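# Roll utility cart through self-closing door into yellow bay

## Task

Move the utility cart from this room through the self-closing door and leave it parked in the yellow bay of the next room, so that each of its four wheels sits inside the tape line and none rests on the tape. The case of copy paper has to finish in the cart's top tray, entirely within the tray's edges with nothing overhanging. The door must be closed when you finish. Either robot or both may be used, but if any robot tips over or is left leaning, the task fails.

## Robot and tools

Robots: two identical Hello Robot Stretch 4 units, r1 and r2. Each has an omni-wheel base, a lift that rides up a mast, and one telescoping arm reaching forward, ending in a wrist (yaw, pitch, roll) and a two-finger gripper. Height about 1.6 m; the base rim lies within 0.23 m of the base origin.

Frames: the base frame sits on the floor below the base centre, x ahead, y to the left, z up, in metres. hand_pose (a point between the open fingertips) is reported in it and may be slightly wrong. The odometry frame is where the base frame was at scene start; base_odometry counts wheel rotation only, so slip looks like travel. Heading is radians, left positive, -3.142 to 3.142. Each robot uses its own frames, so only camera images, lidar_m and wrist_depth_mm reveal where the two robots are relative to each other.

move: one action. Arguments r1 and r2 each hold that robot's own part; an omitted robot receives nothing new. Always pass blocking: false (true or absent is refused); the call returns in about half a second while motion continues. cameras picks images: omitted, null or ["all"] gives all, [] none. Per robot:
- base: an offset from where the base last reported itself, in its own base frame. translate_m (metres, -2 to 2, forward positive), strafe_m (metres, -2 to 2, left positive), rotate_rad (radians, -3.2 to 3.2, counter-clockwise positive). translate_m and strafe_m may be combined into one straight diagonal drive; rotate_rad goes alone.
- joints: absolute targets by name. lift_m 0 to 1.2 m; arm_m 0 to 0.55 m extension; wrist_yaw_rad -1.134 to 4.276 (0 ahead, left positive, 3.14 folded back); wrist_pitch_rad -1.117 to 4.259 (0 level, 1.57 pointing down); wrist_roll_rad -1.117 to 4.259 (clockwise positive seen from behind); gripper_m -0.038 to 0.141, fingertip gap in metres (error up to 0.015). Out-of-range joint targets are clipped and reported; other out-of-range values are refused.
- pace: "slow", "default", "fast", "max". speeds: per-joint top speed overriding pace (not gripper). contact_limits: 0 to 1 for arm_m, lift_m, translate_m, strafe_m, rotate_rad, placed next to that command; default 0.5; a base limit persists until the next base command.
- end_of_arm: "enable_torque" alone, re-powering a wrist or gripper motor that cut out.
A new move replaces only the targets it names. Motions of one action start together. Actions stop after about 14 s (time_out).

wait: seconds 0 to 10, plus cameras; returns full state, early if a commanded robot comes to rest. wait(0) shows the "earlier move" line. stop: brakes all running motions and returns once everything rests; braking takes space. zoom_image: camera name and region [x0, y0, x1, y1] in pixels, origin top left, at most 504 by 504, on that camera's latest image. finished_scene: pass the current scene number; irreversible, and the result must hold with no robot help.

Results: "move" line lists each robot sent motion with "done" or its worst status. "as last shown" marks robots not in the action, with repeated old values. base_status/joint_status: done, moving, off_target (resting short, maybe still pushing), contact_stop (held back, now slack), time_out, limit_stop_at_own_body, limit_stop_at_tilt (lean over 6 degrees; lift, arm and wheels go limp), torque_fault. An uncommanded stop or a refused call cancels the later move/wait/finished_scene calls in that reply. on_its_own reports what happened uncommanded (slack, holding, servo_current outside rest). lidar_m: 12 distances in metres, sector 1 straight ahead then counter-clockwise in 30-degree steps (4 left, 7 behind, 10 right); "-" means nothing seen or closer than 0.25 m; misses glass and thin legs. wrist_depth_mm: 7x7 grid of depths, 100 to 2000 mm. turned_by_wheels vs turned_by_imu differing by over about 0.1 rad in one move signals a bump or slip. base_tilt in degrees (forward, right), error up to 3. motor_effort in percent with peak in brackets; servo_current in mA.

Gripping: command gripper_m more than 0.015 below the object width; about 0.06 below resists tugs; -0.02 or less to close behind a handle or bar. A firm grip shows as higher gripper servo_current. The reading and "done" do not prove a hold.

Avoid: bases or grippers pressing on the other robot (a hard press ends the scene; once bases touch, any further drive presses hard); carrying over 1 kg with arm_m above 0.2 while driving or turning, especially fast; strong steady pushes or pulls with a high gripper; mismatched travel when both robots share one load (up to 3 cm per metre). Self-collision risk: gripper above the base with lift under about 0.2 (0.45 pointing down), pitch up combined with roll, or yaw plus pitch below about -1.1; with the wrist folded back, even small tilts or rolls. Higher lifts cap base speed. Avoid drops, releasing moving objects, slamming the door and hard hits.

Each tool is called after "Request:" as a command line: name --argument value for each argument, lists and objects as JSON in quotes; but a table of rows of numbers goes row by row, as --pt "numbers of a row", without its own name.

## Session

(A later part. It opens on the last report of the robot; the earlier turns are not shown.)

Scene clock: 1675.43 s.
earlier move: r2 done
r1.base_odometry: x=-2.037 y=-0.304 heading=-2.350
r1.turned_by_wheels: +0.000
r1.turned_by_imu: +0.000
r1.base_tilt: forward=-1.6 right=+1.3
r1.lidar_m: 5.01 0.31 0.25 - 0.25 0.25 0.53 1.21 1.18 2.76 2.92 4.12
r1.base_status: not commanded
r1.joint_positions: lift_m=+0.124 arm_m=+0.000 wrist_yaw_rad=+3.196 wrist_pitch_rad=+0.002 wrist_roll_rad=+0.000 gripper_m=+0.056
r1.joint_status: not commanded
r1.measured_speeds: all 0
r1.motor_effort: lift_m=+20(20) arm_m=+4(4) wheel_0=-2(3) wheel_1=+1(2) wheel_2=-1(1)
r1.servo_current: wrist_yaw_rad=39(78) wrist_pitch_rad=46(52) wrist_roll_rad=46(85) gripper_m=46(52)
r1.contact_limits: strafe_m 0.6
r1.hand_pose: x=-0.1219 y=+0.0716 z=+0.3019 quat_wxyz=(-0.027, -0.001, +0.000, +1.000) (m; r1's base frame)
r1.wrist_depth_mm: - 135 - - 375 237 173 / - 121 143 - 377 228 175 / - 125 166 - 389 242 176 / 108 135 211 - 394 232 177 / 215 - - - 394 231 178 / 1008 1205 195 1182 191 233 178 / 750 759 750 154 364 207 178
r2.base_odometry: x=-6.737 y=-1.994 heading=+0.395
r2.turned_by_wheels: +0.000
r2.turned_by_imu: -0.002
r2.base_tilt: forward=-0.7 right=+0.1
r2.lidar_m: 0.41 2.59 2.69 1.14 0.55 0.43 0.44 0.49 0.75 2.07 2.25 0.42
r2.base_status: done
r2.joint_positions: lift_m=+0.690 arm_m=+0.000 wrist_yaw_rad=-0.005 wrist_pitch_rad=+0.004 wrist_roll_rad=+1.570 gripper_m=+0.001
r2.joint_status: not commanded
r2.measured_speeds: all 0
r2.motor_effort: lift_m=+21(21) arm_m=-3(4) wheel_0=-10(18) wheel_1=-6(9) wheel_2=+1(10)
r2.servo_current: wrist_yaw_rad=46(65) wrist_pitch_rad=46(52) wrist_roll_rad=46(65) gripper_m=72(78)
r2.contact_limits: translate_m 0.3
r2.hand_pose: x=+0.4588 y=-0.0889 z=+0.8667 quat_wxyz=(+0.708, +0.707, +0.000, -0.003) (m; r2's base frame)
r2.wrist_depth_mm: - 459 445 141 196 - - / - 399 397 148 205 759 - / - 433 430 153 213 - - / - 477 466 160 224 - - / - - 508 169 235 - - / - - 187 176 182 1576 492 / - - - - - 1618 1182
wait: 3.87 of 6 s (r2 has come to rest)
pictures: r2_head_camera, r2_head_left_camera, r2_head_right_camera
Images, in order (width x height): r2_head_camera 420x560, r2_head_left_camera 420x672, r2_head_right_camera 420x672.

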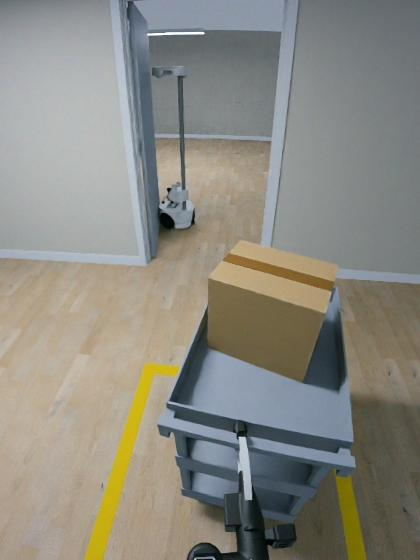

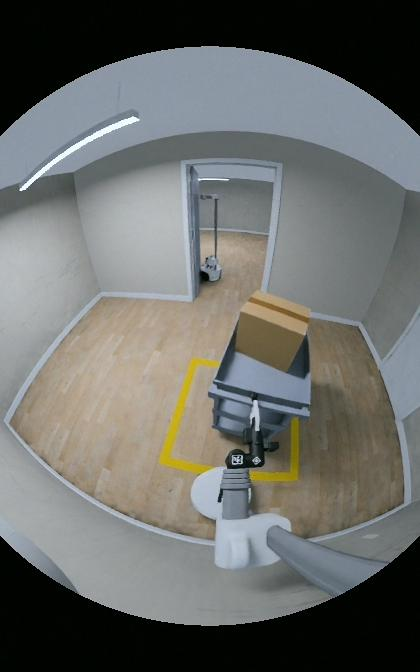

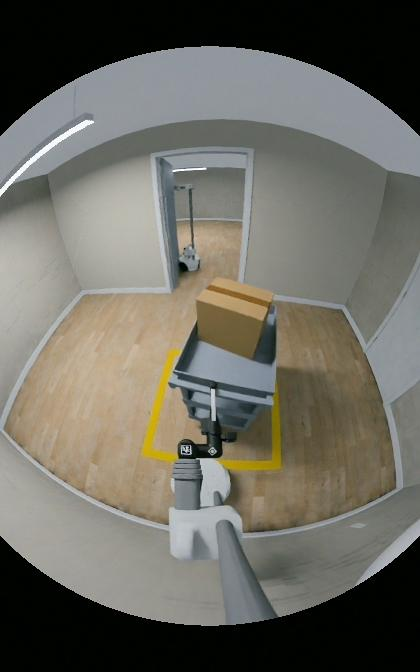

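Request:
move --blocking false --cameras '[]' --r2 '{"base":{"translate_m":-0.08,"strafe_m":0.05},"pace":"slow","contact_limits":{"translate_m":0.3}}'

Request:
wait --seconds 4 --cameras '["r2_head_camera","r2_head_left_camera","r2_head_right_camera"]'

Request:
zoom_image --camera "r2_head_left_camera" --region '[120, 320, 340, 540]'

Request:
zoom_image --camera "r2_head_right_camera" --region '[120, 320, 340, 540]'

Request:
zoom_image --camera "r2_head_camera" --region '[60, 300, 420, 560]'

Scene clock: 1698.33 s.
move: r2 moving
r1: as last shown
r1.lidar_m: 5.02 0.34 0.25 - 0.25 0.25 0.53 1.22 1.19 2.77 2.91 4.12
r1.motor_effort: lift_m=+19(20) arm_m=+4(4) wheel_0=-2(2) wheel_1=+1(2) wheel_2=+0(1)
r1.servo_current: wrist_yaw_rad=46(59) wrist_pitch_rad=39(52) wrist_roll_rad=46(65) gripper_m=46(46)
r1.contact_limits: strafe_m 0.6
r1.wrist_depth_mm: - 135 - - 375 236 173 / - 121 143 - 379 227 175 / - 125 166 - 387 243 175 / 109 135 211 - 392 231 177 / 214 - - - 397 232 178 / 991 1205 193 1182 191 232 178 / 759 750 759 153 362 207 178
r2.base_odometry: x=-6.751 y=-1.992 heading=+0.395
r2.turned_by_wheels: +0.000
r2.turned_by_imu: +0.000
r2.base_tilt: forward=-0.7 right=+0.1
r2.lidar_m: 0.40 2.59 2.69 1.11 0.53 0.43 0.39 0.47 0.74 2.08 0.47 0.40
r2.base_status: translate_m moving; strafe_m moving
r2.joint_positions: lift_m=+0.690 arm_m=+0.000 wrist_yaw_rad=-0.006 wrist_pitch_rad=+0.004 wrist_roll_rad=+1.570 gripper_m=+0.001
r2.joint_status: not commanded
r2.measured_speeds: translate_m=-0.047 strafe_m=+0.028 rotate_rad=-0.002 lift_m=+0.000 arm_m=+0.000 wrist_yaw_rad=+0.000 wrist_pitch_rad=+0.000 wrist_roll_rad=+0.000
r2.motor_effort: lift_m=+21(21) arm_m=-3(4) wheel_0=-14(18) wheel_1=+3(5) wheel_2=+7(9)
r2.servo_current: wrist_yaw_rad=52(59) wrist_pitch_rad=46(46) wrist_roll_rad=39(59) gripper_m=72(72)
r2.contact_limits: translate_m 0.3
r2.hand_pose: x=+0.4588 y=-0.0891 z=+0.8667 quat_wxyz=(+0.708, +0.707, -0.001, -0.004) (m; r2's base frame)
r2.wrist_depth_mm: - - 554 142 196 - - / - 397 399 147 205 759 - / - 436 430 153 214 - - / - 480 466 160 224 - - / - - 508 170 234 - - / - - 187 177 182 1618 500 / - - - - - 1618 1182
pictures: none
No camera images: "cameras" was empty.

Scene clock: 1699.93 s.
earlier move: r2 done
r1.base_odometry: x=-2.037 y=-0.304 heading=-2.350
r1.turned_by_wheels: +0.000
r1.turned_by_imu: +0.000
r1.base_tilt: forward=-1.6 right=+1.3
r1.lidar_m: 5.02 0.31 0.25 - 0.25 0.25 0.53 1.22 1.15 2.79 2.93 4.12
r1.base_status: not commanded
r1.joint_positions: lift_m=+0.124 arm_m=+0.000 wrist_yaw_rad=+3.196 wrist_pitch_rad=+0.002 wrist_roll_rad=+0.000 gripper_m=+0.056
r1.joint_status: not commanded
r1.measured_speeds: all 0
r1.motor_effort: lift_m=+19(20) arm_m=+4(4) wheel_0=-2(3) wheel_1=+1(2) wheel_2=+0(1)
r1.servo_current: wrist_yaw_rad=39(65) wrist_pitch_rad=33(52) wrist_roll_rad=46(65) gripper_m=46(46)
r1.contact_limits: strafe_m 0.6
r1.hand_pose: x=-0.1219 y=+0.0716 z=+0.3019 quat_wxyz=(-0.027, -0.001, +0.000, +1.000) (m; r1's base frame)
r1.wrist_depth_mm: - 135 - - 373 236 173 / - 121 142 - 379 227 174 / - 125 166 - 389 242 176 / 109 135 211 - 389 230 177 / 215 - - - 394 233 178 / 1025 1229 194 1182 191 233 178 / 750 768 759 153 362 208 178
r2.base_odometry: x=-6.830 y=-1.979 heading=+0.395
r2.turned_by_wheels: +0.000
r2.turned_by_imu: +0.000
r2.base_tilt: forward=-0.6 right=+0.1
r2.lidar_m: 0.43 2.69 2.66 0.92 0.44 0.34 0.34 0.38 0.60 2.11 0.45 0.39
r2.base_status: done
r2.joint_positions: lift_m=+0.690 arm_m=+0.000 wrist_yaw_rad=-0.007 wrist_pitch_rad=+0.004 wrist_roll_rad=+1.570 gripper_m=+0.001
r2.joint_status: not commanded
r2.measured_speeds: all 0
r2.motor_effort: lift_m=+21(21) arm_m=-4(4) wheel_0=-9(18) wheel_1=+5(6) wheel_2=+0(9)
r2.servo_current: wrist_yaw_rad=65(65) wrist_pitch_rad=39(52) wrist_roll_rad=46(59) gripper_m=65(78)
r2.contact_limits: translate_m 0.3
r2.hand_pose: x=+0.4587 y=-0.0893 z=+0.8667 quat_wxyz=(+0.708, +0.707, -0.001, -0.004) (m; r2's base frame)
r2.wrist_depth_mm: - 366 373 132 185 - - / - 389 397 139 195 - - / - 436 427 146 206 - - / - - 469 156 219 - - / - - 525 165 234 1808 - / - - 189 175 182 1576 492 / - - - - - 1576 1182
wait: 1.60 of 4 s (r2 has come to rest)
pictures: r2_head_camera, r2_head_left_camera, r2_head_right_camera
Images, in order (width x height): r2_head_camera 420x560, r2_head_left_camera 420x672, r2_head_right_camera 420x672.

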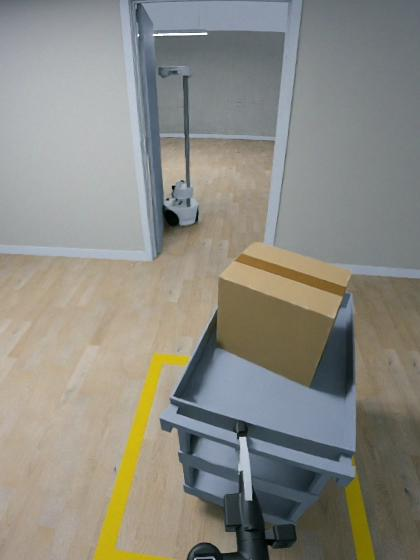

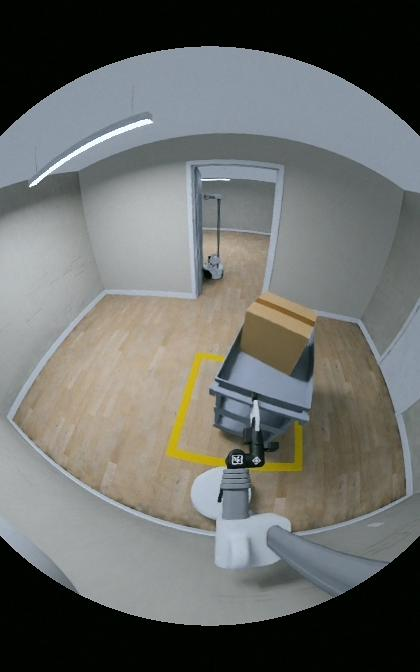

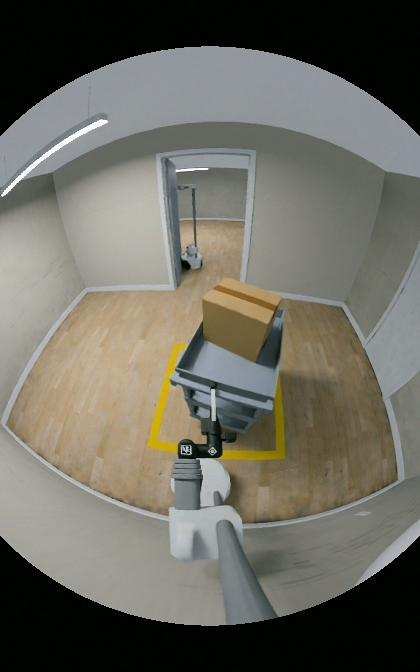

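Scaled by 2.291 from the camera's 420x672 image, which has a finer 600x960 frame.

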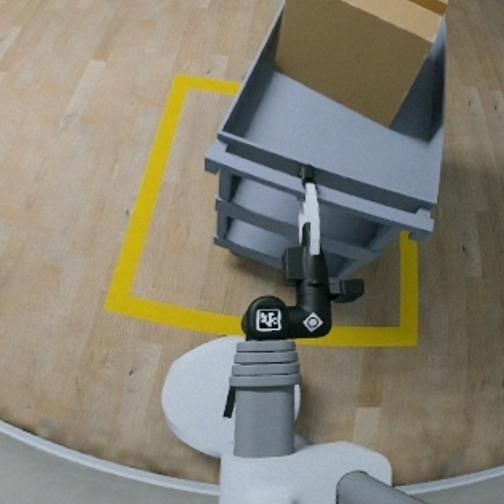

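Scaled by 2.291 from the camera's 420x672 image, which has a finer 600x960 frame.

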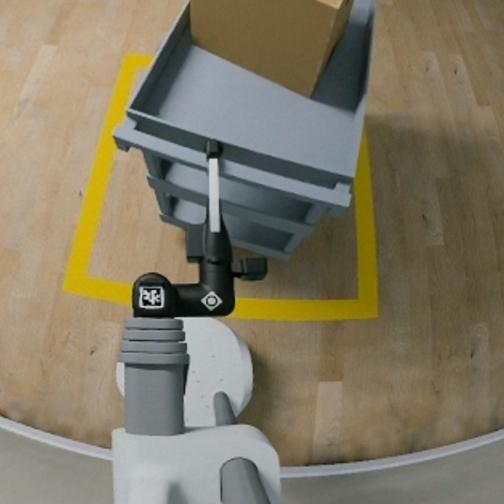

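Scaled by 1.400 from the camera's 420x560 image, which has a finer 1200x1600 frame.

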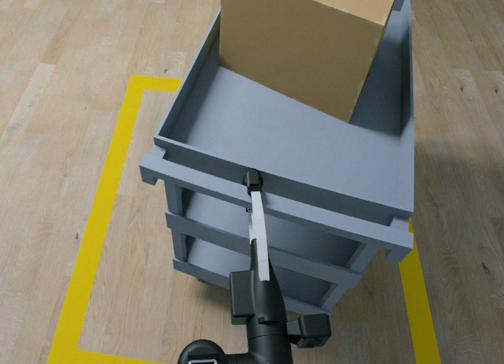

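Request:
move --blocking false --cameras '[]' --r2 '{"joints":{"gripper_m":0.1}}'

Request:
wait --seconds 2 --cameras '[]'

Request:
move --blocking false --cameras '[]' --r2 '{"base":{"translate_m":-0.065},"pace":"slow","contact_limits":{"translate_m":0.2}}'

Request:
wait --seconds 3 --cameras '["r2_head_camera","r2_wrist_camera"]'

Scene clock: 1717.30 s.
move: r2 moving
r1: as last shown
r1.base_tilt: forward=-1.6 right=+1.2
r1.lidar_m: 5.02 0.37 0.25 - 0.25 0.26 0.55 1.24 1.18 2.77 2.91 4.16
r1.motor_effort: lift_m=+19(20) arm_m=+4(4) wheel_0=-2(3) wheel_1=+1(2) wheel_2=-1(1)
r1.servo_current: wrist_yaw_rad=52(65) wrist_pitch_rad=46(46) wrist_roll_rad=65(65) gripper_m=39(46)
r1.contact_limits: strafe_m 0.6
r1.wrist_depth_mm: - 135 - - 377 237 174 / - 120 142 - 379 228 174 / - 125 166 - 389 243 175 / 109 135 211 - 392 231 177 / 214 - - - 394 232 177 / 1008 1205 194 1160 190 233 178 / 750 768 768 153 364 208 178
r2.base_odometry: x=-6.830 y=-1.979 heading=+0.395
r2.turned_by_wheels: +0.000
r2.turned_by_imu: +0.001
r2.base_tilt: forward=-0.6 right=+0.1
r2.lidar_m: 0.41 2.69 2.67 0.91 0.45 0.35 0.34 0.39 0.62 2.10 0.45 0.39
r2.base_status: not commanded
r2.joint_positions: lift_m=+0.690 arm_m=+0.000 wrist_yaw_rad=-0.007 wrist_pitch_rad=+0.004 wrist_roll_rad=+1.570 gripper_m=+0.020
r2.joint_status: gripper_m moving
r2.measured_speeds: translate_m=+0.000 strafe_m=+0.000 rotate_rad=+0.001 lift_m=+0.000 arm_m=+0.000 wrist_yaw_rad=+0.000 wrist_pitch_rad=+0.000 wrist_roll_rad=+0.000
r2.motor_effort: lift_m=+21(21) arm_m=-4(4) wheel_0=-8(9) wheel_1=+4(5) wheel_2=+0(1)
r2.servo_current: wrist_yaw_rad=65(65) wrist_pitch_rad=46(46) wrist_roll_rad=52(59) gripper_m=98(104)
r2.contact_limits: translate_m 0.3
r2.hand_pose: x=+0.4587 y=-0.0893 z=+0.8667 quat_wxyz=(+0.708, +0.707, -0.001, -0.004) (m; r2's base frame)
r2.wrist_depth_mm: - 373 375 134 186 - - / - 392 394 139 196 - - / - 436 436 148 208 - - / - - 477 157 221 - - / - - 530 167 236 1863 - / - - 190 177 183 1576 488 / - - - - - 1464 1182
pictures: none
No camera images: "cameras" was empty.

Scene clock: 1718.60 s.
earlier move: r2 done
r1.base_odometry: x=-2.037 y=-0.304 heading=-2.350
r1.turned_by_wheels: +0.000
r1.turned_by_imu: +0.000
r1.base_tilt: forward=-1.6 right=+1.3
r1.lidar_m: 5.01 0.34 0.25 - 0.25 0.26 0.56 1.20 1.22 2.76 2.92 4.12
r1.base_status: not commanded
r1.joint_positions: lift_m=+0.124 arm_m=+0.000 wrist_yaw_rad=+3.196 wrist_pitch_rad=+0.002 wrist_roll_rad=+0.000 gripper_m=+0.056
r1.joint_status: not commanded
r1.measured_speeds: all 0
r1.motor_effort: lift_m=+20(20) arm_m=+4(4) wheel_0=-2(3) wheel_1=+1(2) wheel_2=+0(1)
r1.servo_current: wrist_yaw_rad=46(65) wrist_pitch_rad=52(52) wrist_roll_rad=52(65) gripper_m=39(46)
r1.contact_limits: strafe_m 0.6
r1.hand_pose: x=-0.1219 y=+0.0716 z=+0.3019 quat_wxyz=(-0.027, -0.001, +0.000, +1.000) (m; r1's base frame)
r1.wrist_depth_mm: - 135 - - 375 237 173 / - 121 142 - 379 228 175 / - 125 165 - 387 243 175 / 109 135 210 - 389 231 178 / 215 - - - 394 231 178 / 1008 1205 194 1182 191 232 179 / 759 768 750 153 364 207 178
r2.base_odometry: x=-6.830 y=-1.979 heading=+0.395
r2.turned_by_wheels: +0.000
r2.turned_by_imu: +0.000
r2.base_tilt: forward=-0.7 right=+0.1
r2.lidar_m: 0.43 2.68 2.67 0.92 0.43 0.35 0.34 0.39 0.60 2.10 0.45 0.40
r2.base_status: not commanded
r2.joint_positions: lift_m=+0.690 arm_m=+0.000 wrist_yaw_rad=-0.007 wrist_pitch_rad=+0.004 wrist_roll_rad=+1.570 gripper_m=+0.100
r2.joint_status: all done
r2.measured_speeds: all 0
r2.motor_effort: lift_m=+21(21) arm_m=-4(4) wheel_0=-7(9) wheel_1=+4(5) wheel_2=+0(1)
r2.servo_current: wrist_yaw_rad=52(65) wrist_pitch_rad=46(52) wrist_roll_rad=52(59) gripper_m=52(117)
r2.contact_limits: translate_m 0.3
r2.hand_pose: x=+0.4587 y=-0.0893 z=+0.8667 quat_wxyz=(+0.708, +0.707, -0.001, -0.004) (m; r2's base frame)
r2.wrist_depth_mm: - 370 373 134 186 - - / - 392 394 140 197 - - / - 439 430 147 208 - - / - - 477 157 222 - - / - - 535 168 235 1808 - / - - 190 177 184 1618 484 / - - 146 - - 1464 1205
wait: 1.30 of 2 s (r2 has come to rest)
pictures: none
No camera images: "cameras" was empty.

Scene clock: 1719.10 s.
move: r2 moving
r1: as last shown
r1.lidar_m: 4.99 0.33 0.25 - 0.25 0.25 0.56 1.24 1.19 2.77 2.94 4.14
r1.motor_effort: lift_m=+19(20) arm_m=+4(4) wheel_0=-2(3) wheel_1=+1(2) wheel_2=+0(1)
r1.servo_current: wrist_yaw_rad=39(59) wrist_pitch_rad=39(52) wrist_roll_rad=65(65) gripper_m=39(46)
r1.contact_limits: strafe_m 0.6
r1.wrist_depth_mm: - 135 - - 375 238 173 / - 121 143 - 379 228 174 / - 125 166 - 389 241 176 / 109 135 211 - 392 231 178 / 215 - - - 394 231 178 / 1008 1205 193 1182 191 233 178 / 759 768 750 153 364 208 178
r2.base_odometry: x=-6.841 y=-1.984 heading=+0.395
r2.turned_by_wheels: +0.000
r2.turned_by_imu: +0.000
r2.base_tilt: forward=-0.7 right=+0.0
r2.lidar_m: 0.45 2.71 2.66 0.89 0.44 0.32 0.33 0.36 0.57 2.11 2.27 0.40
r2.base_status: translate_m moving
r2.joint_positions: lift_m=+0.690 arm_m=+0.000 wrist_yaw_rad=-0.003 wrist_pitch_rad=+0.004 wrist_roll_rad=+1.570 gripper_m=+0.100
r2.joint_status: not commanded
r2.measured_speeds: translate_m=-0.049 strafe_m=+0.000 rotate_rad=-0.002 lift_m=+0.000 arm_m=+0.000 wrist_yaw_rad=+0.000 wrist_pitch_rad=+0.000 wrist_roll_rad=+0.000
r2.motor_effort: lift_m=+19(21) arm_m=-3(4) wheel_0=-8(8) wheel_1=-7(7) wheel_2=+7(10)
r2.servo_current: wrist_yaw_rad=46(59) wrist_pitch_rad=46(46) wrist_roll_rad=52(59) gripper_m=46(52)
r2.contact_limits: translate_m 0.2
r2.hand_pose: x=+0.4590 y=-0.0883 z=+0.8671 quat_wxyz=(+0.708, +0.707, +0.000, -0.002) (m; r2's base frame)
r2.wrist_depth_mm: - 379 384 140 193 - - / - 410 404 147 204 - - / - 459 442 155 216 - - / - - 492 169 231 - - / - - 539 181 243 1756 - / - - 195 186 193 1499 496 / - - - - - 1756 1182
pictures: none
No camera images: "cameras" was empty.

Scene clock: 1720.50 s.
earlier move: r2 done
r1.base_odometry: x=-2.037 y=-0.304 heading=-2.350
r1.turned_by_wheels: +0.000
r1.turned_by_imu: +0.000
r1.base_tilt: forward=-1.6 right=+1.2
r1.lidar_m: 4.99 0.33 0.25 - 0.25 0.25 0.53 1.23 1.20 2.79 2.92 4.13
r1.base_status: not commanded
r1.joint_positions: lift_m=+0.124 arm_m=+0.000 wrist_yaw_rad=+3.196 wrist_pitch_rad=+0.002 wrist_roll_rad=+0.000 gripper_m=+0.056
r1.joint_status: not commanded
r1.measured_speeds: all 0
r1.motor_effort: lift_m=+20(20) arm_m=+4(4) wheel_0=-2(3) wheel_1=+1(2) wheel_2=-1(1)
r1.servo_current: wrist_yaw_rad=59(72) wrist_pitch_rad=33(52) wrist_roll_rad=59(65) gripper_m=39(46)
r1.contact_limits: strafe_m 0.6
r1.hand_pose: x=-0.1219 y=+0.0716 z=+0.3019 quat_wxyz=(-0.027, -0.001, +0.000, +1.000) (m; r1's base frame)
r1.wrist_depth_mm: - 134 - - 375 236 173 / - 121 142 - 382 228 174 / - 125 165 - 389 242 176 / 109 135 210 - 389 231 178 / 215 - - - 399 232 178 / 1008 1182 193 1160 191 233 178 / 750 759 759 153 364 208 178
r2.base_odometry: x=-6.890 y=-2.004 heading=+0.395
r2.turned_by_wheels: +0.000
r2.turned_by_imu: +0.000
r2.base_tilt: forward=-0.6 right=+0.1
r2.lidar_m: 0.48 2.78 2.68 0.76 0.36 0.27 0.27 0.33 0.51 2.09 2.25 0.45
r2.base_status: done
r2.joint_positions: lift_m=+0.690 arm_m=+0.000 wrist_yaw_rad=-0.003 wrist_pitch_rad=+0.004 wrist_roll_rad=+1.570 gripper_m=+0.100
r2.joint_status: not commanded
r2.measured_speeds: all 0
r2.motor_effort: lift_m=+18(21) arm_m=-3(4) wheel_0=-4(9) wheel_1=-6(8) wheel_2=+4(10)
r2.servo_current: wrist_yaw_rad=52(65) wrist_pitch_rad=39(46) wrist_roll_rad=46(59) gripper_m=46(52)
r2.contact_limits: translate_m 0.2
r2.hand_pose: x=+0.4590 y=-0.0883 z=+0.8671 quat_wxyz=(+0.708, +0.707, +0.000, -0.002) (m; r2's base frame)
r2.wrist_depth_mm: - - 488 188 238 - - / - - 452 199 252 - - / - - 492 212 267 854 - / - - 544 225 286 - - / - - 597 240 300 1863 - / - - 193 251 194 1537 504 / - - - - 377 384 384
wait: 1.40 of 3 s (r2 has come to rest)
pictures: r2_head_camera, r2_wrist_camera
Images, in order (width x height): r2_head_camera 420x560, r2_wrist_camera 616x392.

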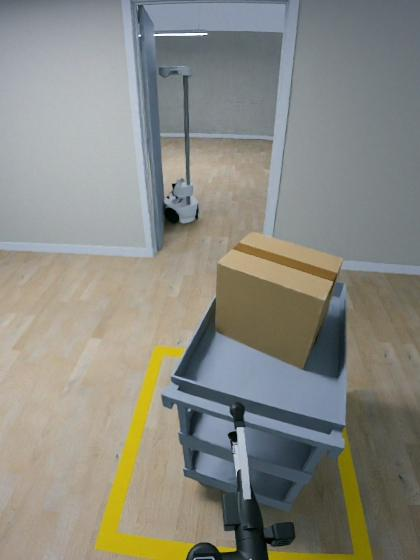

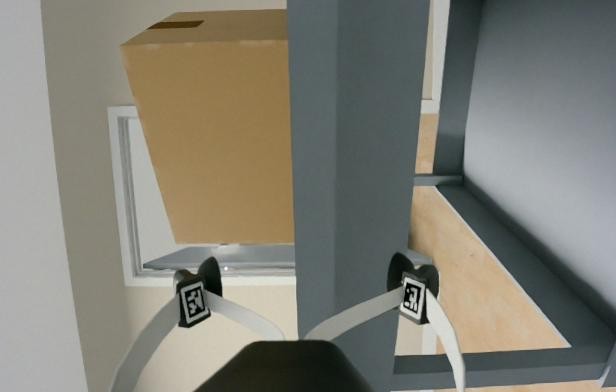

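Request:
move --blocking false --cameras '[]' --r2 '{"base":{"strafe_m":0.55,"translate_m":0.06},"pace":"slow","contact_limits":{"strafe_m":0.2}}'

Request:
wait --seconds 8 --cameras '["r2_head_camera","r2_head_left_camera","r2_head_right_camera"]'

Request:
zoom_image --camera "r2_head_camera" --region '[60, 200, 420, 560]'

Scene clock: 1729.03 s.
move: r2 moving
r1: as last shown
r1.lidar_m: 5.00 0.36 0.25 - 0.25 0.25 0.54 1.19 1.19 2.78 2.92 4.12
r1.motor_effort: lift_m=+20(20) arm_m=+4(4) wheel_0=-3(3) wheel_1=+1(2) wheel_2=+0(1)
r1.servo_current: wrist_yaw_rad=59(59) wrist_pitch_rad=33(46) wrist_roll_rad=33(72) gripper_m=46(46)
r1.contact_limits: strafe_m 0.6
r1.wrist_depth_mm: - 135 - - 375 236 173 / - 121 142 - 382 228 175 / - 125 166 - 387 242 176 / 109 135 211 - 392 230 177 / 215 - - - 394 232 178 / 991 1205 193 1182 191 232 178 / 750 768 750 153 364 208 178
r2.base_odometry: x=-6.894 y=-1.991 heading=+0.394
r2.turned_by_wheels: +0.000
r2.turned_by_imu: +0.000
r2.base_tilt: forward=-0.7 right=+0.0
r2.lidar_m: 0.49 2.73 2.63 0.77 0.36 0.29 0.27 0.32 0.50 2.10 2.29 0.45
r2.base_status: translate_m moving; strafe_m moving
r2.joint_positions: lift_m=+0.690 arm_m=+0.000 wrist_yaw_rad=-0.003 wrist_pitch_rad=+0.004 wrist_roll_rad=+1.570 gripper_m=+0.100
r2.joint_status: not commanded
r2.measured_speeds: translate_m=+0.006 strafe_m=+0.054 rotate_rad=-0.001 lift_m=+0.000 arm_m=+0.000 wrist_yaw_rad=+0.000 wrist_pitch_rad=+0.000 wrist_roll_rad=+0.000
r2.motor_effort: lift_m=+18(19) arm_m=-3(4) wheel_0=-3(10) wheel_1=+8(9) wheel_2=-6(7)
r2.servo_current: wrist_yaw_rad=39(59) wrist_pitch_rad=46(46) wrist_roll_rad=39(59) gripper_m=52(59)
r2.contact_limits: strafe_m 0.2
r2.hand_pose: x=+0.4590 y=-0.0883 z=+0.8671 quat_wxyz=(+0.708, +0.707, +0.000, -0.002) (m; r2's base frame)
r2.wrist_depth_mm: - - 439 190 241 - - / - 469 455 202 256 - - / - - 496 215 271 866 - / - - 549 229 291 - - / - - - 245 304 1921 - / - - 193 260 194 1537 492 / - - - - 379 377 384
pictures: none
No camera images: "cameras" was empty.

Scene clock: 1735.27 s.
earlier move: r2 done
r1.base_odometry: x=-2.037 y=-0.304 heading=-2.350
r1.turned_by_wheels: +0.000
r1.turned_by_imu: +0.000
r1.base_tilt: forward=-1.6 right=+1.3
r1.lidar_m: 5.00 0.36 0.25 - 0.25 0.25 0.55 1.23 1.19 2.77 2.92 4.11
r1.base_status: not commanded
r1.joint_positions: lift_m=+0.124 arm_m=+0.000 wrist_yaw_rad=+3.196 wrist_pitch_rad=+0.002 wrist_roll_rad=+0.000 gripper_m=+0.056
r1.joint_status: not commanded
r1.measured_speeds: all 0
r1.motor_effort: lift_m=+19(20) arm_m=+4(4) wheel_0=-2(3) wheel_1=+1(2) wheel_2=+0(1)
r1.servo_current: wrist_yaw_rad=39(72) wrist_pitch_rad=46(59) wrist_roll_rad=46(72) gripper_m=46(46)
r1.contact_limits: strafe_m 0.6
r1.hand_pose: x=-0.1219 y=+0.0716 z=+0.3019 quat_wxyz=(-0.027, -0.001, +0.000, +1.000) (m; r1's base frame)
r1.wrist_depth_mm: - 134 - - 375 237 174 / - 121 143 - 379 227 175 / - 125 165 - 387 242 176 / 109 135 211 - 392 231 178 / 216 - - - 392 233 178 / 1008 1182 194 1160 191 232 178 / 750 750 750 154 362 207 178
r2.base_odometry: x=-7.046 y=-1.473 heading=+0.394
r2.turned_by_wheels: +0.000
r2.turned_by_imu: +0.002
r2.base_tilt: forward=-0.7 right=+0.1
r2.lidar_m: 2.55 2.64 2.10 0.71 0.33 0.27 0.25 0.28 0.46 2.43 0.69 0.64
r2.base_status: done
r2.joint_positions: lift_m=+0.690 arm_m=+0.000 wrist_yaw_rad=-0.003 wrist_pitch_rad=+0.004 wrist_roll_rad=+1.570 gripper_m=+0.100
r2.joint_status: not commanded
r2.measured_speeds: all 0
r2.motor_effort: lift_m=+18(19) arm_m=-3(4) wheel_0=-4(10) wheel_1=+4(9) wheel_2=-5(9)
r2.servo_current: wrist_yaw_rad=52(59) wrist_pitch_rad=52(52) wrist_roll_rad=46(72) gripper_m=46(59)
r2.contact_limits: strafe_m 0.2
r2.hand_pose: x=+0.4590 y=-0.0883 z=+0.8671 quat_wxyz=(+0.708, +0.707, +0.000, -0.002) (m; r2's base frame)
r2.wrist_depth_mm: - - - - - 1661 1160 / - - - - - 1708 1182 / - - - - - 1756 1229 / - - - - - 1756 1205 / - - - - - 1808 1182 / - - 193 - 193 1537 1229 / - - - - - 1863 1229
wait: 6.23 of 8 s (r2 has come to rest)
pictures: r2_head_camera, r2_head_left_camera, r2_head_right_camera
Images, in order (width x height): r2_head_camera 420x560, r2_head_left_camera 420x672, r2_head_right_camera 420x672.

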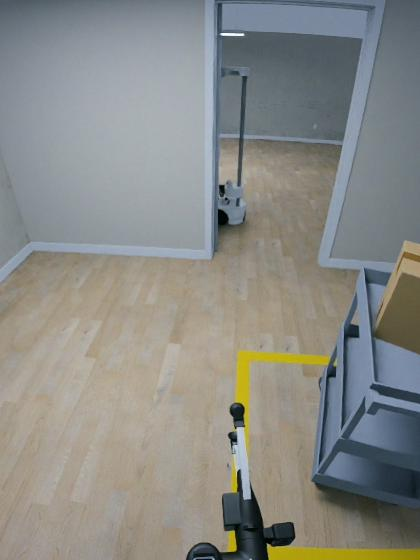

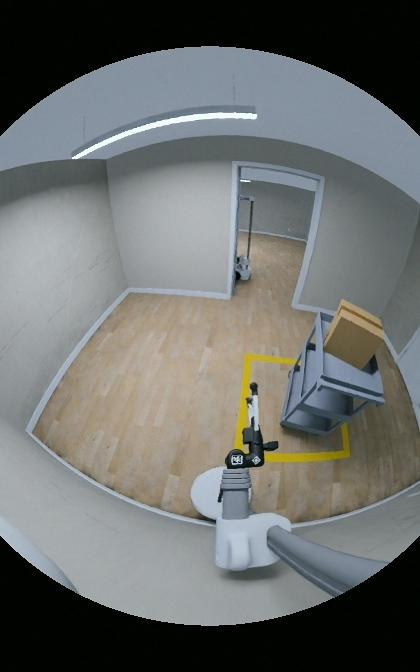

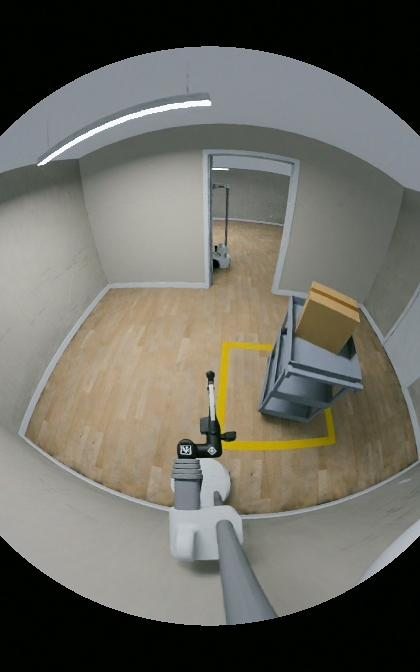

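Scaled by 1.400 from the camera's 420x560 image, which has a finer 1200x1600 frame.

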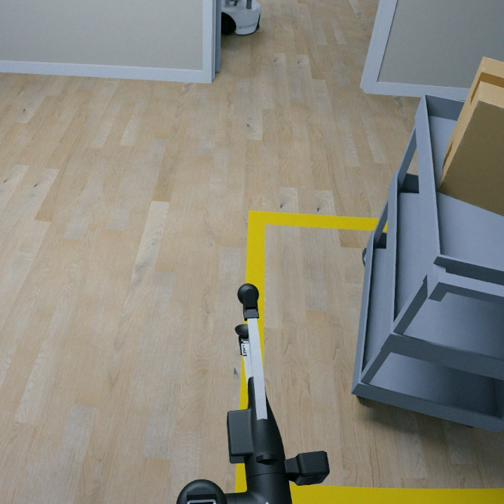

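Request:
move --blocking false --cameras '["all"]' --r1 '{"base":{"translate_m":0.6},"pace":"slow"}'

Request:
wait --seconds 8 --cameras '["all"]'

Scene clock: 1748.80 s.
move: r1 moving
r1.base_odometry: x=-2.046 y=-0.312 heading=-2.349
r1.turned_by_wheels: +0.001
r1.turned_by_imu: +0.000
r1.base_tilt: forward=-1.6 right=+1.2
r1.lidar_m: 5.01 2.71 0.25 - 0.25 0.25 0.55 1.21 1.18 2.78 2.90 4.10
r1.base_status: translate_m moving
r1.joint_positions: lift_m=+0.124 arm_m=+0.000 wrist_yaw_rad=+3.196 wrist_pitch_rad=+0.002 wrist_roll_rad=+0.000 gripper_m=+0.056
r1.joint_status: not commanded
r1.measured_speeds: translate_m=+0.049 strafe_m=+0.000 rotate_rad=+0.002 lift_m=+0.000 arm_m=+0.000 wrist_yaw_rad=+0.000 wrist_pitch_rad=+0.000 wrist_roll_rad=+0.000
r1.motor_effort: lift_m=+20(20) arm_m=+4(4) wheel_0=+5(5) wheel_1=+10(10) wheel_2=-7(7)
r1.servo_current: wrist_yaw_rad=46(52) wrist_pitch_rad=46(52) wrist_roll_rad=33(52) gripper_m=39(46)
r1.hand_pose: x=-0.1219 y=+0.0716 z=+0.3019 quat_wxyz=(-0.027, -0.001, +0.000, +1.000) (m; r1's base frame)
r1.wrist_depth_mm: - 135 - - 375 237 173 / - 121 143 - 382 228 174 / - 125 165 - 389 243 175 / 109 135 211 - 394 231 177 / 215 - - - 394 233 179 / 1008 1205 194 1160 191 232 178 / 759 750 750 153 364 208 178
r2: as last shown
r2.turned_by_imu: +0.000
r2.lidar_m: 2.52 2.62 2.11 0.71 0.35 0.26 0.25 0.30 0.46 2.44 0.65 0.64
r2.motor_effort: lift_m=+18(18) arm_m=-4(4) wheel_0=-4(4) wheel_1=+4(5) wheel_2=-5(5)
r2.servo_current: wrist_yaw_rad=52(59) wrist_pitch_rad=39(46) wrist_roll_rad=39(52) gripper_m=46(59)
r2.contact_limits: strafe_m 0.2
r2.wrist_depth_mm: - - - - - 1708 1182 / - - - - - 1708 1229 / - - - - - 1756 1205 / - - - - - 1756 1182 / - - - - - 1808 1205 / - - 193 - 193 1537 1229 / - - - - - 1921 1205
pictures: r1_head_camera, r1_head_left_camera, r1_head_right_camera, r1_wrist_camera, r2_head_camera, r2_head_left_camera, r2_head_right_camera, r2_wrist_camera
Images, in order (width x height): r1_head_camera 420x560, r1_head_left_camera 420x672, r1_head_right_camera 420x672, r1_wrist_camera 616x392, r2_head_camera 420x560, r2_head_left_camera 420x672, r2_head_right_camera 420x672, r2_wrist_camera 616x392.

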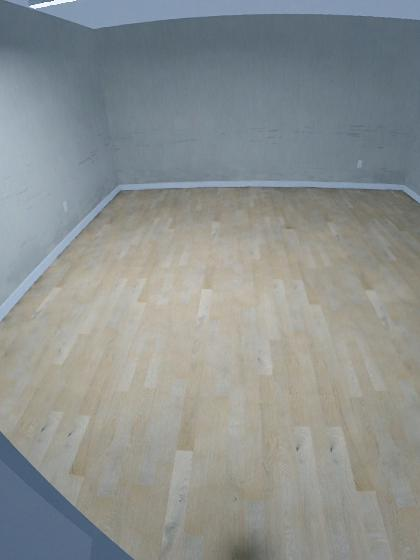

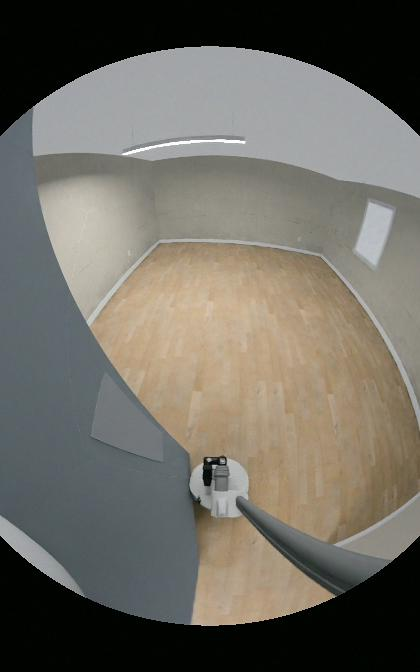

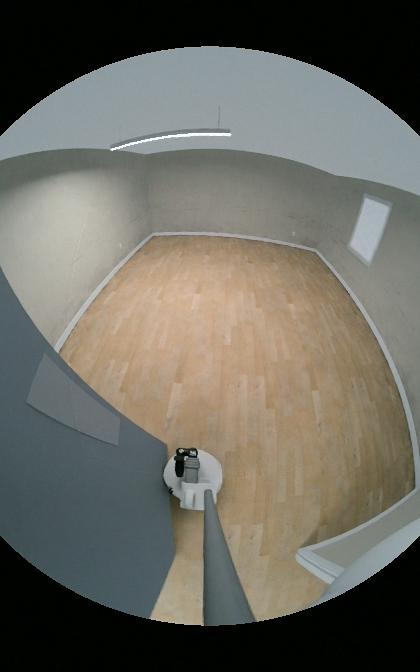

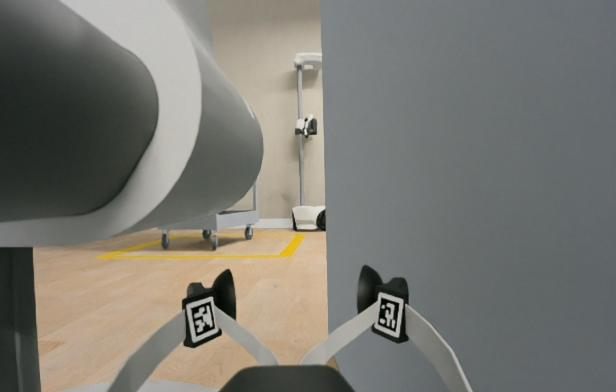

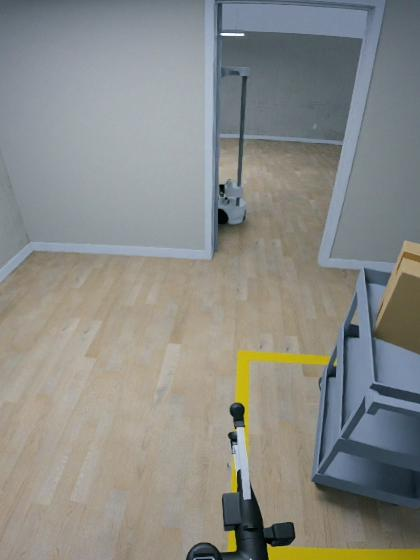

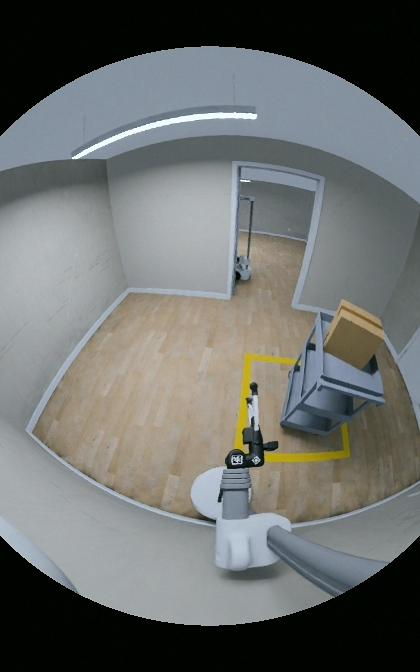

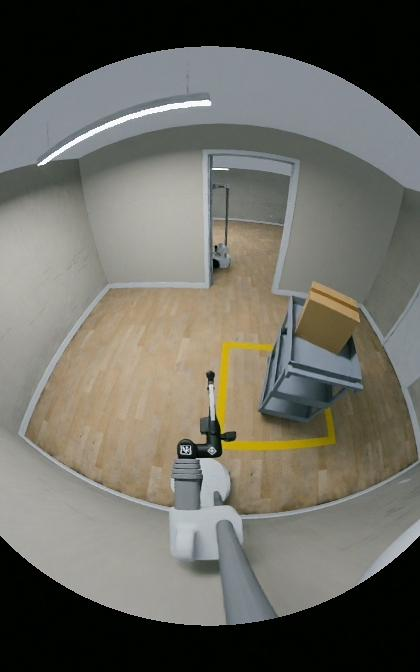

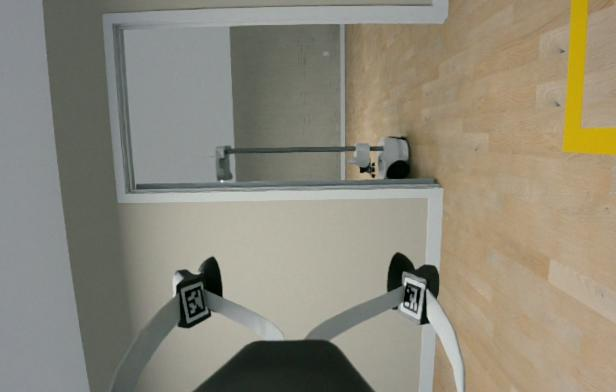

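Scene clock: 1755.57 s.
earlier move: r1 done
r1.base_odometry: x=-2.458 y=-0.731 heading=-2.350
r1.turned_by_wheels: +0.000
r1.turned_by_imu: +0.004
r1.base_tilt: forward=-1.6 right=+1.3
r1.lidar_m: 4.41 2.60 1.99 1.92 1.86 1.39 0.99 0.78 2.07 2.81 2.94 4.18
r1.base_status: done
r1.joint_positions: lift_m=+0.124 arm_m=+0.000 wrist_yaw_rad=+3.196 wrist_pitch_rad=+0.002 wrist_roll_rad=+0.000 gripper_m=+0.056
r1.joint_status: not commanded
r1.measured_speeds: all 0
r1.motor_effort: lift_m=+20(20) arm_m=+4(4) wheel_0=+3(6) wheel_1=+2(11) wheel_2=-3(7)
r1.servo_current: wrist_yaw_rad=52(72) wrist_pitch_rad=39(52) wrist_roll_rad=65(72) gripper_m=39(52)
r1.hand_pose: x=-0.1219 y=+0.0716 z=+0.3019 quat_wxyz=(-0.027, -0.001, +0.000, +1.000) (m; r1's base frame)
r1.wrist_depth_mm: - 134 - - - - - / - 122 135 - - - - / - 124 158 - - - - / 109 135 192 - - - - / 137 - - - - - - / 220 - 189 1182 187 1118 1118 / 220 741 759 798 788 759 741
r2.base_odometry: x=-7.046 y=-1.473 heading=+0.394
r2.turned_by_wheels: +0.000
r2.turned_by_imu: +0.001
r2.base_tilt: forward=-0.6 right=+0.1
r2.lidar_m: 2.53 2.64 2.11 0.73 0.35 0.26 0.26 0.29 0.45 2.47 0.68 0.64
r2.base_status: not commanded
r2.joint_positions: lift_m=+0.690 arm_m=+0.000 wrist_yaw_rad=-0.003 wrist_pitch_rad=+0.004 wrist_roll_rad=+1.570 gripper_m=+0.100
r2.joint_status: not commanded
r2.measured_speeds: all 0
r2.motor_effort: lift_m=+18(19) arm_m=-3(4) wheel_0=-4(4) wheel_1=+4(5) wheel_2=-5(5)
r2.servo_current: wrist_yaw_rad=52(65) wrist_pitch_rad=46(46) wrist_roll_rad=46(59) gripper_m=52(59)
r2.contact_limits: strafe_m 0.2
r2.hand_pose: x=+0.4590 y=-0.0883 z=+0.8671 quat_wxyz=(+0.708, +0.707, +0.000, -0.002) (m; r2's base frame)
r2.wrist_depth_mm: - - - - - 1708 1182 / - - - - - 1756 1205 / - - - - - 1756 1205 / - - - - - 1756 1205 / - - - - - 1708 1229 / - - 193 - 194 1537 1255 / - - - - - 1863 1205
wait: 6.77 of 8 s (r1 has come to rest)
pictures: r1_head_camera, r1_head_left_camera, r1_head_right_camera, r1_wrist_camera, r2_head_camera, r2_head_left_camera, r2_head_right_camera, r2_wrist_camera
Images, in order (width x height): r1_head_camera 420x560, r1_head_left_camera 420x672, r1_head_right_camera 420x672, r1_wrist_camera 616x392, r2_head_camera 420x560, r2_head_left_camera 420x672, r2_head_right_camera 420x672, r2_wrist_camera 616x392.

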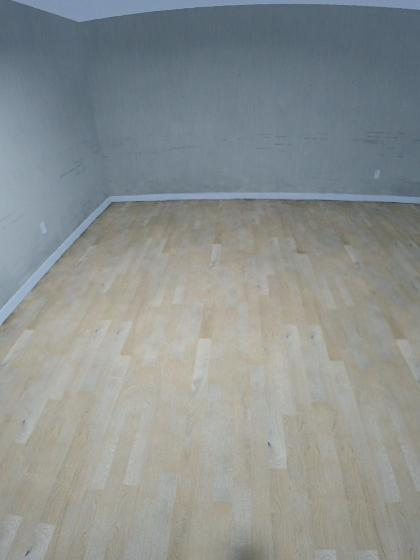

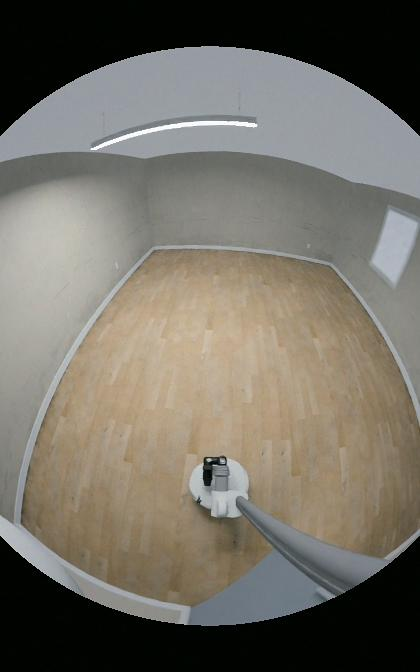

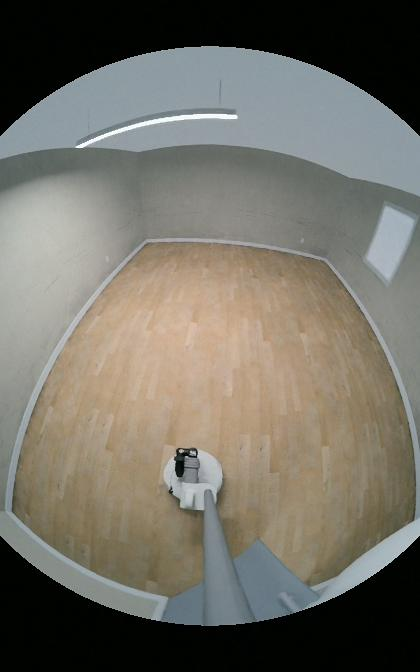

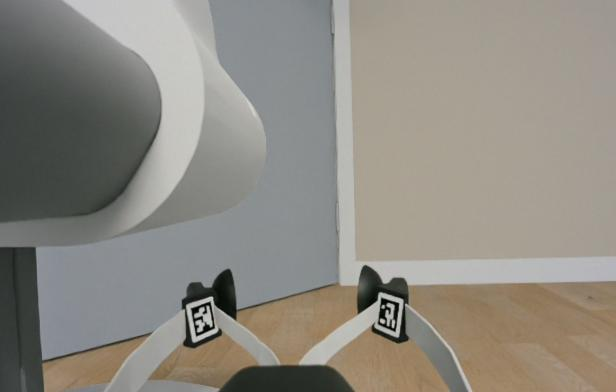

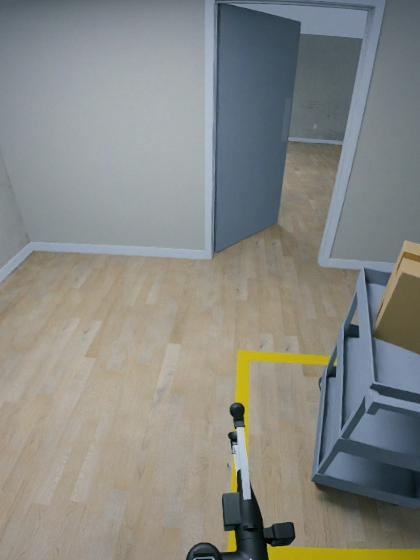

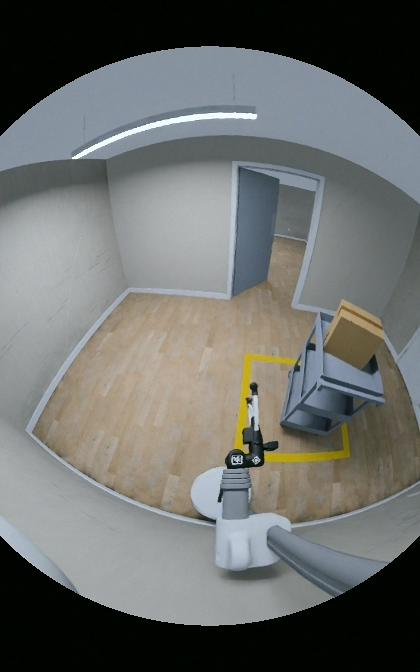

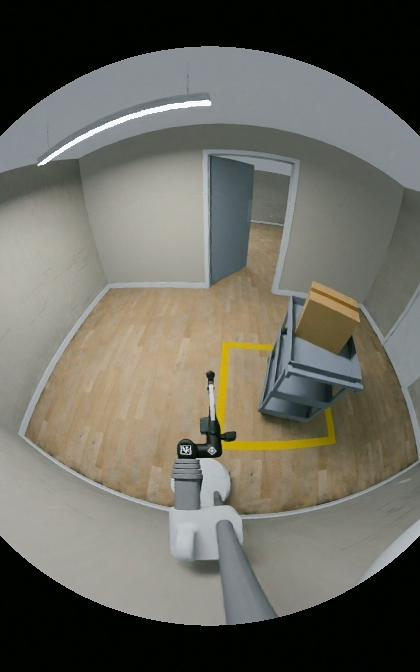

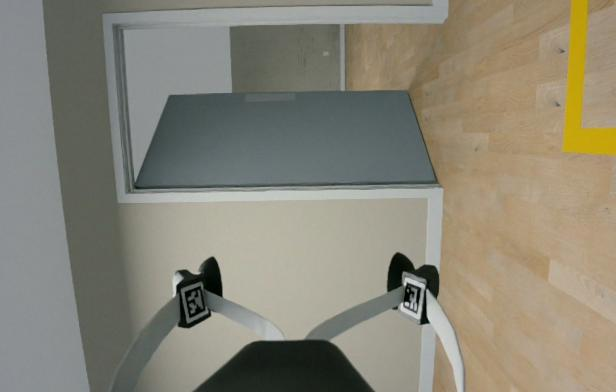

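Request:
move --blocking false --cameras '[]' --r2 '{"base":{"translate_m":1.6,"strafe_m":0.25},"contact_limits":{"strafe_m":0.2}}'

Request:
wait --seconds 9 --cameras '["r2_head_camera","r2_head_right_camera"]'

Scene clock: 1767.43 s.
move: r2 moving
r1: as last shown
r1.turned_by_imu: +0.000
r1.lidar_m: 4.41 2.62 1.97 1.94 1.83 1.38 1.32 1.44 2.07 2.79 2.96 4.19
r1.motor_effort: lift_m=+19(20) arm_m=+4(4) wheel_0=+2(3) wheel_1=+1(2) wheel_2=-3(3)
r1.servo_current: wrist_yaw_rad=46(72) wrist_pitch_rad=39(52) wrist_roll_rad=46(65) gripper_m=46(46)
r1.wrist_depth_mm: - 134 - - - - - / - 122 135 - - - - / - 125 158 - - - - / 109 135 192 - - - - / 137 - - - - - - / 1008 1205 193 1205 188 1118 1098 / 750 750 750 798 778 750 750
r2.base_odometry: x=-7.019 y=-1.457 heading=+0.394
r2.turned_by_wheels: +0.000
r2.turned_by_imu: +0.001
r2.base_tilt: forward=-0.7 right=+0.0
r2.lidar_m: 2.50 2.62 2.09 0.78 0.38 0.31 0.30 0.33 0.52 2.66 0.64 0.66
r2.base_status: translate_m moving; strafe_m moving
r2.joint_positions: lift_m=+0.690 arm_m=+0.000 wrist_yaw_rad=-0.003 wrist_pitch_rad=+0.004 wrist_roll_rad=+1.570 gripper_m=+0.100
r2.joint_status: not commanded
r2.measured_speeds: translate_m=+0.122 strafe_m=+0.019 rotate_rad=+0.001 lift_m=+0.000 arm_m=+0.000 wrist_yaw_rad=+0.000 wrist_pitch_rad=+0.000 wrist_roll_rad=+0.000
r2.motor_effort: lift_m=+18(18) arm_m=-4(4) wheel_0=+3(8) wheel_1=+9(9) wheel_2=-11(13)
r2.servo_current: wrist_yaw_rad=52(52) wrist_pitch_rad=46(46) wrist_roll_rad=52(59) gripper_m=52(52)
r2.contact_limits: strafe_m 0.2
r2.hand_pose: x=+0.4590 y=-0.0883 z=+0.8671 quat_wxyz=(+0.708, +0.707, +0.000, -0.002) (m; r2's base frame)
r2.wrist_depth_mm: - - - - - 1708 1182 / - - - - - 1708 1182 / - - - - - 1808 1205 / - - - - - 1708 1205 / - - - - - 1708 1229 / - - 193 - 194 1576 1205 / - - - - - 1921 1182
pictures: none
No camera images: "cameras" was empty.

Scene clock: 1773.80 s.
earlier move: r2 done
r1.base_odometry: x=-2.458 y=-0.731 heading=-2.350
r1.turned_by_wheels: +0.000
r1.turned_by_imu: +0.000
r1.base_tilt: forward=-1.6 right=+1.3
r1.lidar_m: 4.43 2.62 1.98 1.93 1.84 1.40 1.34 1.43 2.08 2.80 2.98 4.19
r1.base_status: not commanded
r1.joint_positions: lift_m=+0.124 arm_m=+0.000 wrist_yaw_rad=+3.196 wrist_pitch_rad=+0.002 wrist_roll_rad=+0.000 gripper_m=+0.056
r1.joint_status: not commanded
r1.measured_speeds: all 0
r1.motor_effort: lift_m=+19(20) arm_m=+4(4) wheel_0=+3(3) wheel_1=+2(2) wheel_2=-2(3)
r1.servo_current: wrist_yaw_rad=39(72) wrist_pitch_rad=33(52) wrist_roll_rad=46(72) gripper_m=46(52)
r1.hand_pose: x=-0.1219 y=+0.0716 z=+0.3019 quat_wxyz=(-0.027, -0.001, +0.000, +1.000) (m; r1's base frame)
r1.wrist_depth_mm: - 134 - - - - - / - 122 135 - - - - / - 125 158 - - - - / 109 135 191 - - - - / 137 - - - - - - / 1025 1205 193 1182 188 1160 1098 / 750 759 759 788 788 759 750
r2.base_odometry: x=-5.665 y=-0.628 heading=+0.395
r2.turned_by_wheels: +0.000
r2.turned_by_imu: +0.003
r2.base_tilt: forward=-0.7 right=+0.1
r2.lidar_m: 0.99 1.09 1.63 1.60 1.77 1.86 1.80 1.12 1.06 2.53 1.38 0.99
r2.base_status: done
r2.joint_positions: lift_m=+0.690 arm_m=+0.000 wrist_yaw_rad=-0.003 wrist_pitch_rad=+0.004 wrist_roll_rad=+1.570 gripper_m=+0.100
r2.joint_status: not commanded
r2.measured_speeds: all 0
r2.motor_effort: lift_m=+18(19) arm_m=-3(4) wheel_0=+3(12) wheel_1=+4(10) wheel_2=-3(14)
r2.servo_current: wrist_yaw_rad=46(65) wrist_pitch_rad=39(52) wrist_roll_rad=46(65) gripper_m=59(59)
r2.contact_limits: strafe_m 0.2
r2.hand_pose: x=+0.4590 y=-0.0882 z=+0.8671 quat_wxyz=(+0.708, +0.707, +0.000, -0.002) (m; r2's base frame)
r2.wrist_depth_mm: - - - - - - - / - - - - - - - / - - - - - - - / - - - - - - - / - - - - - - - / - - 188 - 185 - - / - - - - - - -
wait: 6.37 of 9 s (r2 has come to rest)
pictures: r2_head_camera, r2_head_right_camera
Images, in order (width x height): r2_head_camera 420x560, r2_head_right_camera 420x672.

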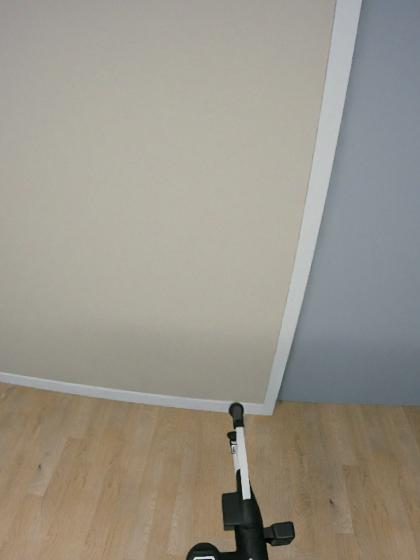

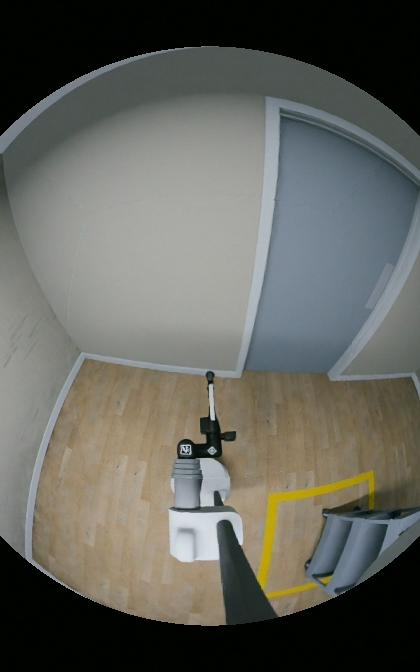

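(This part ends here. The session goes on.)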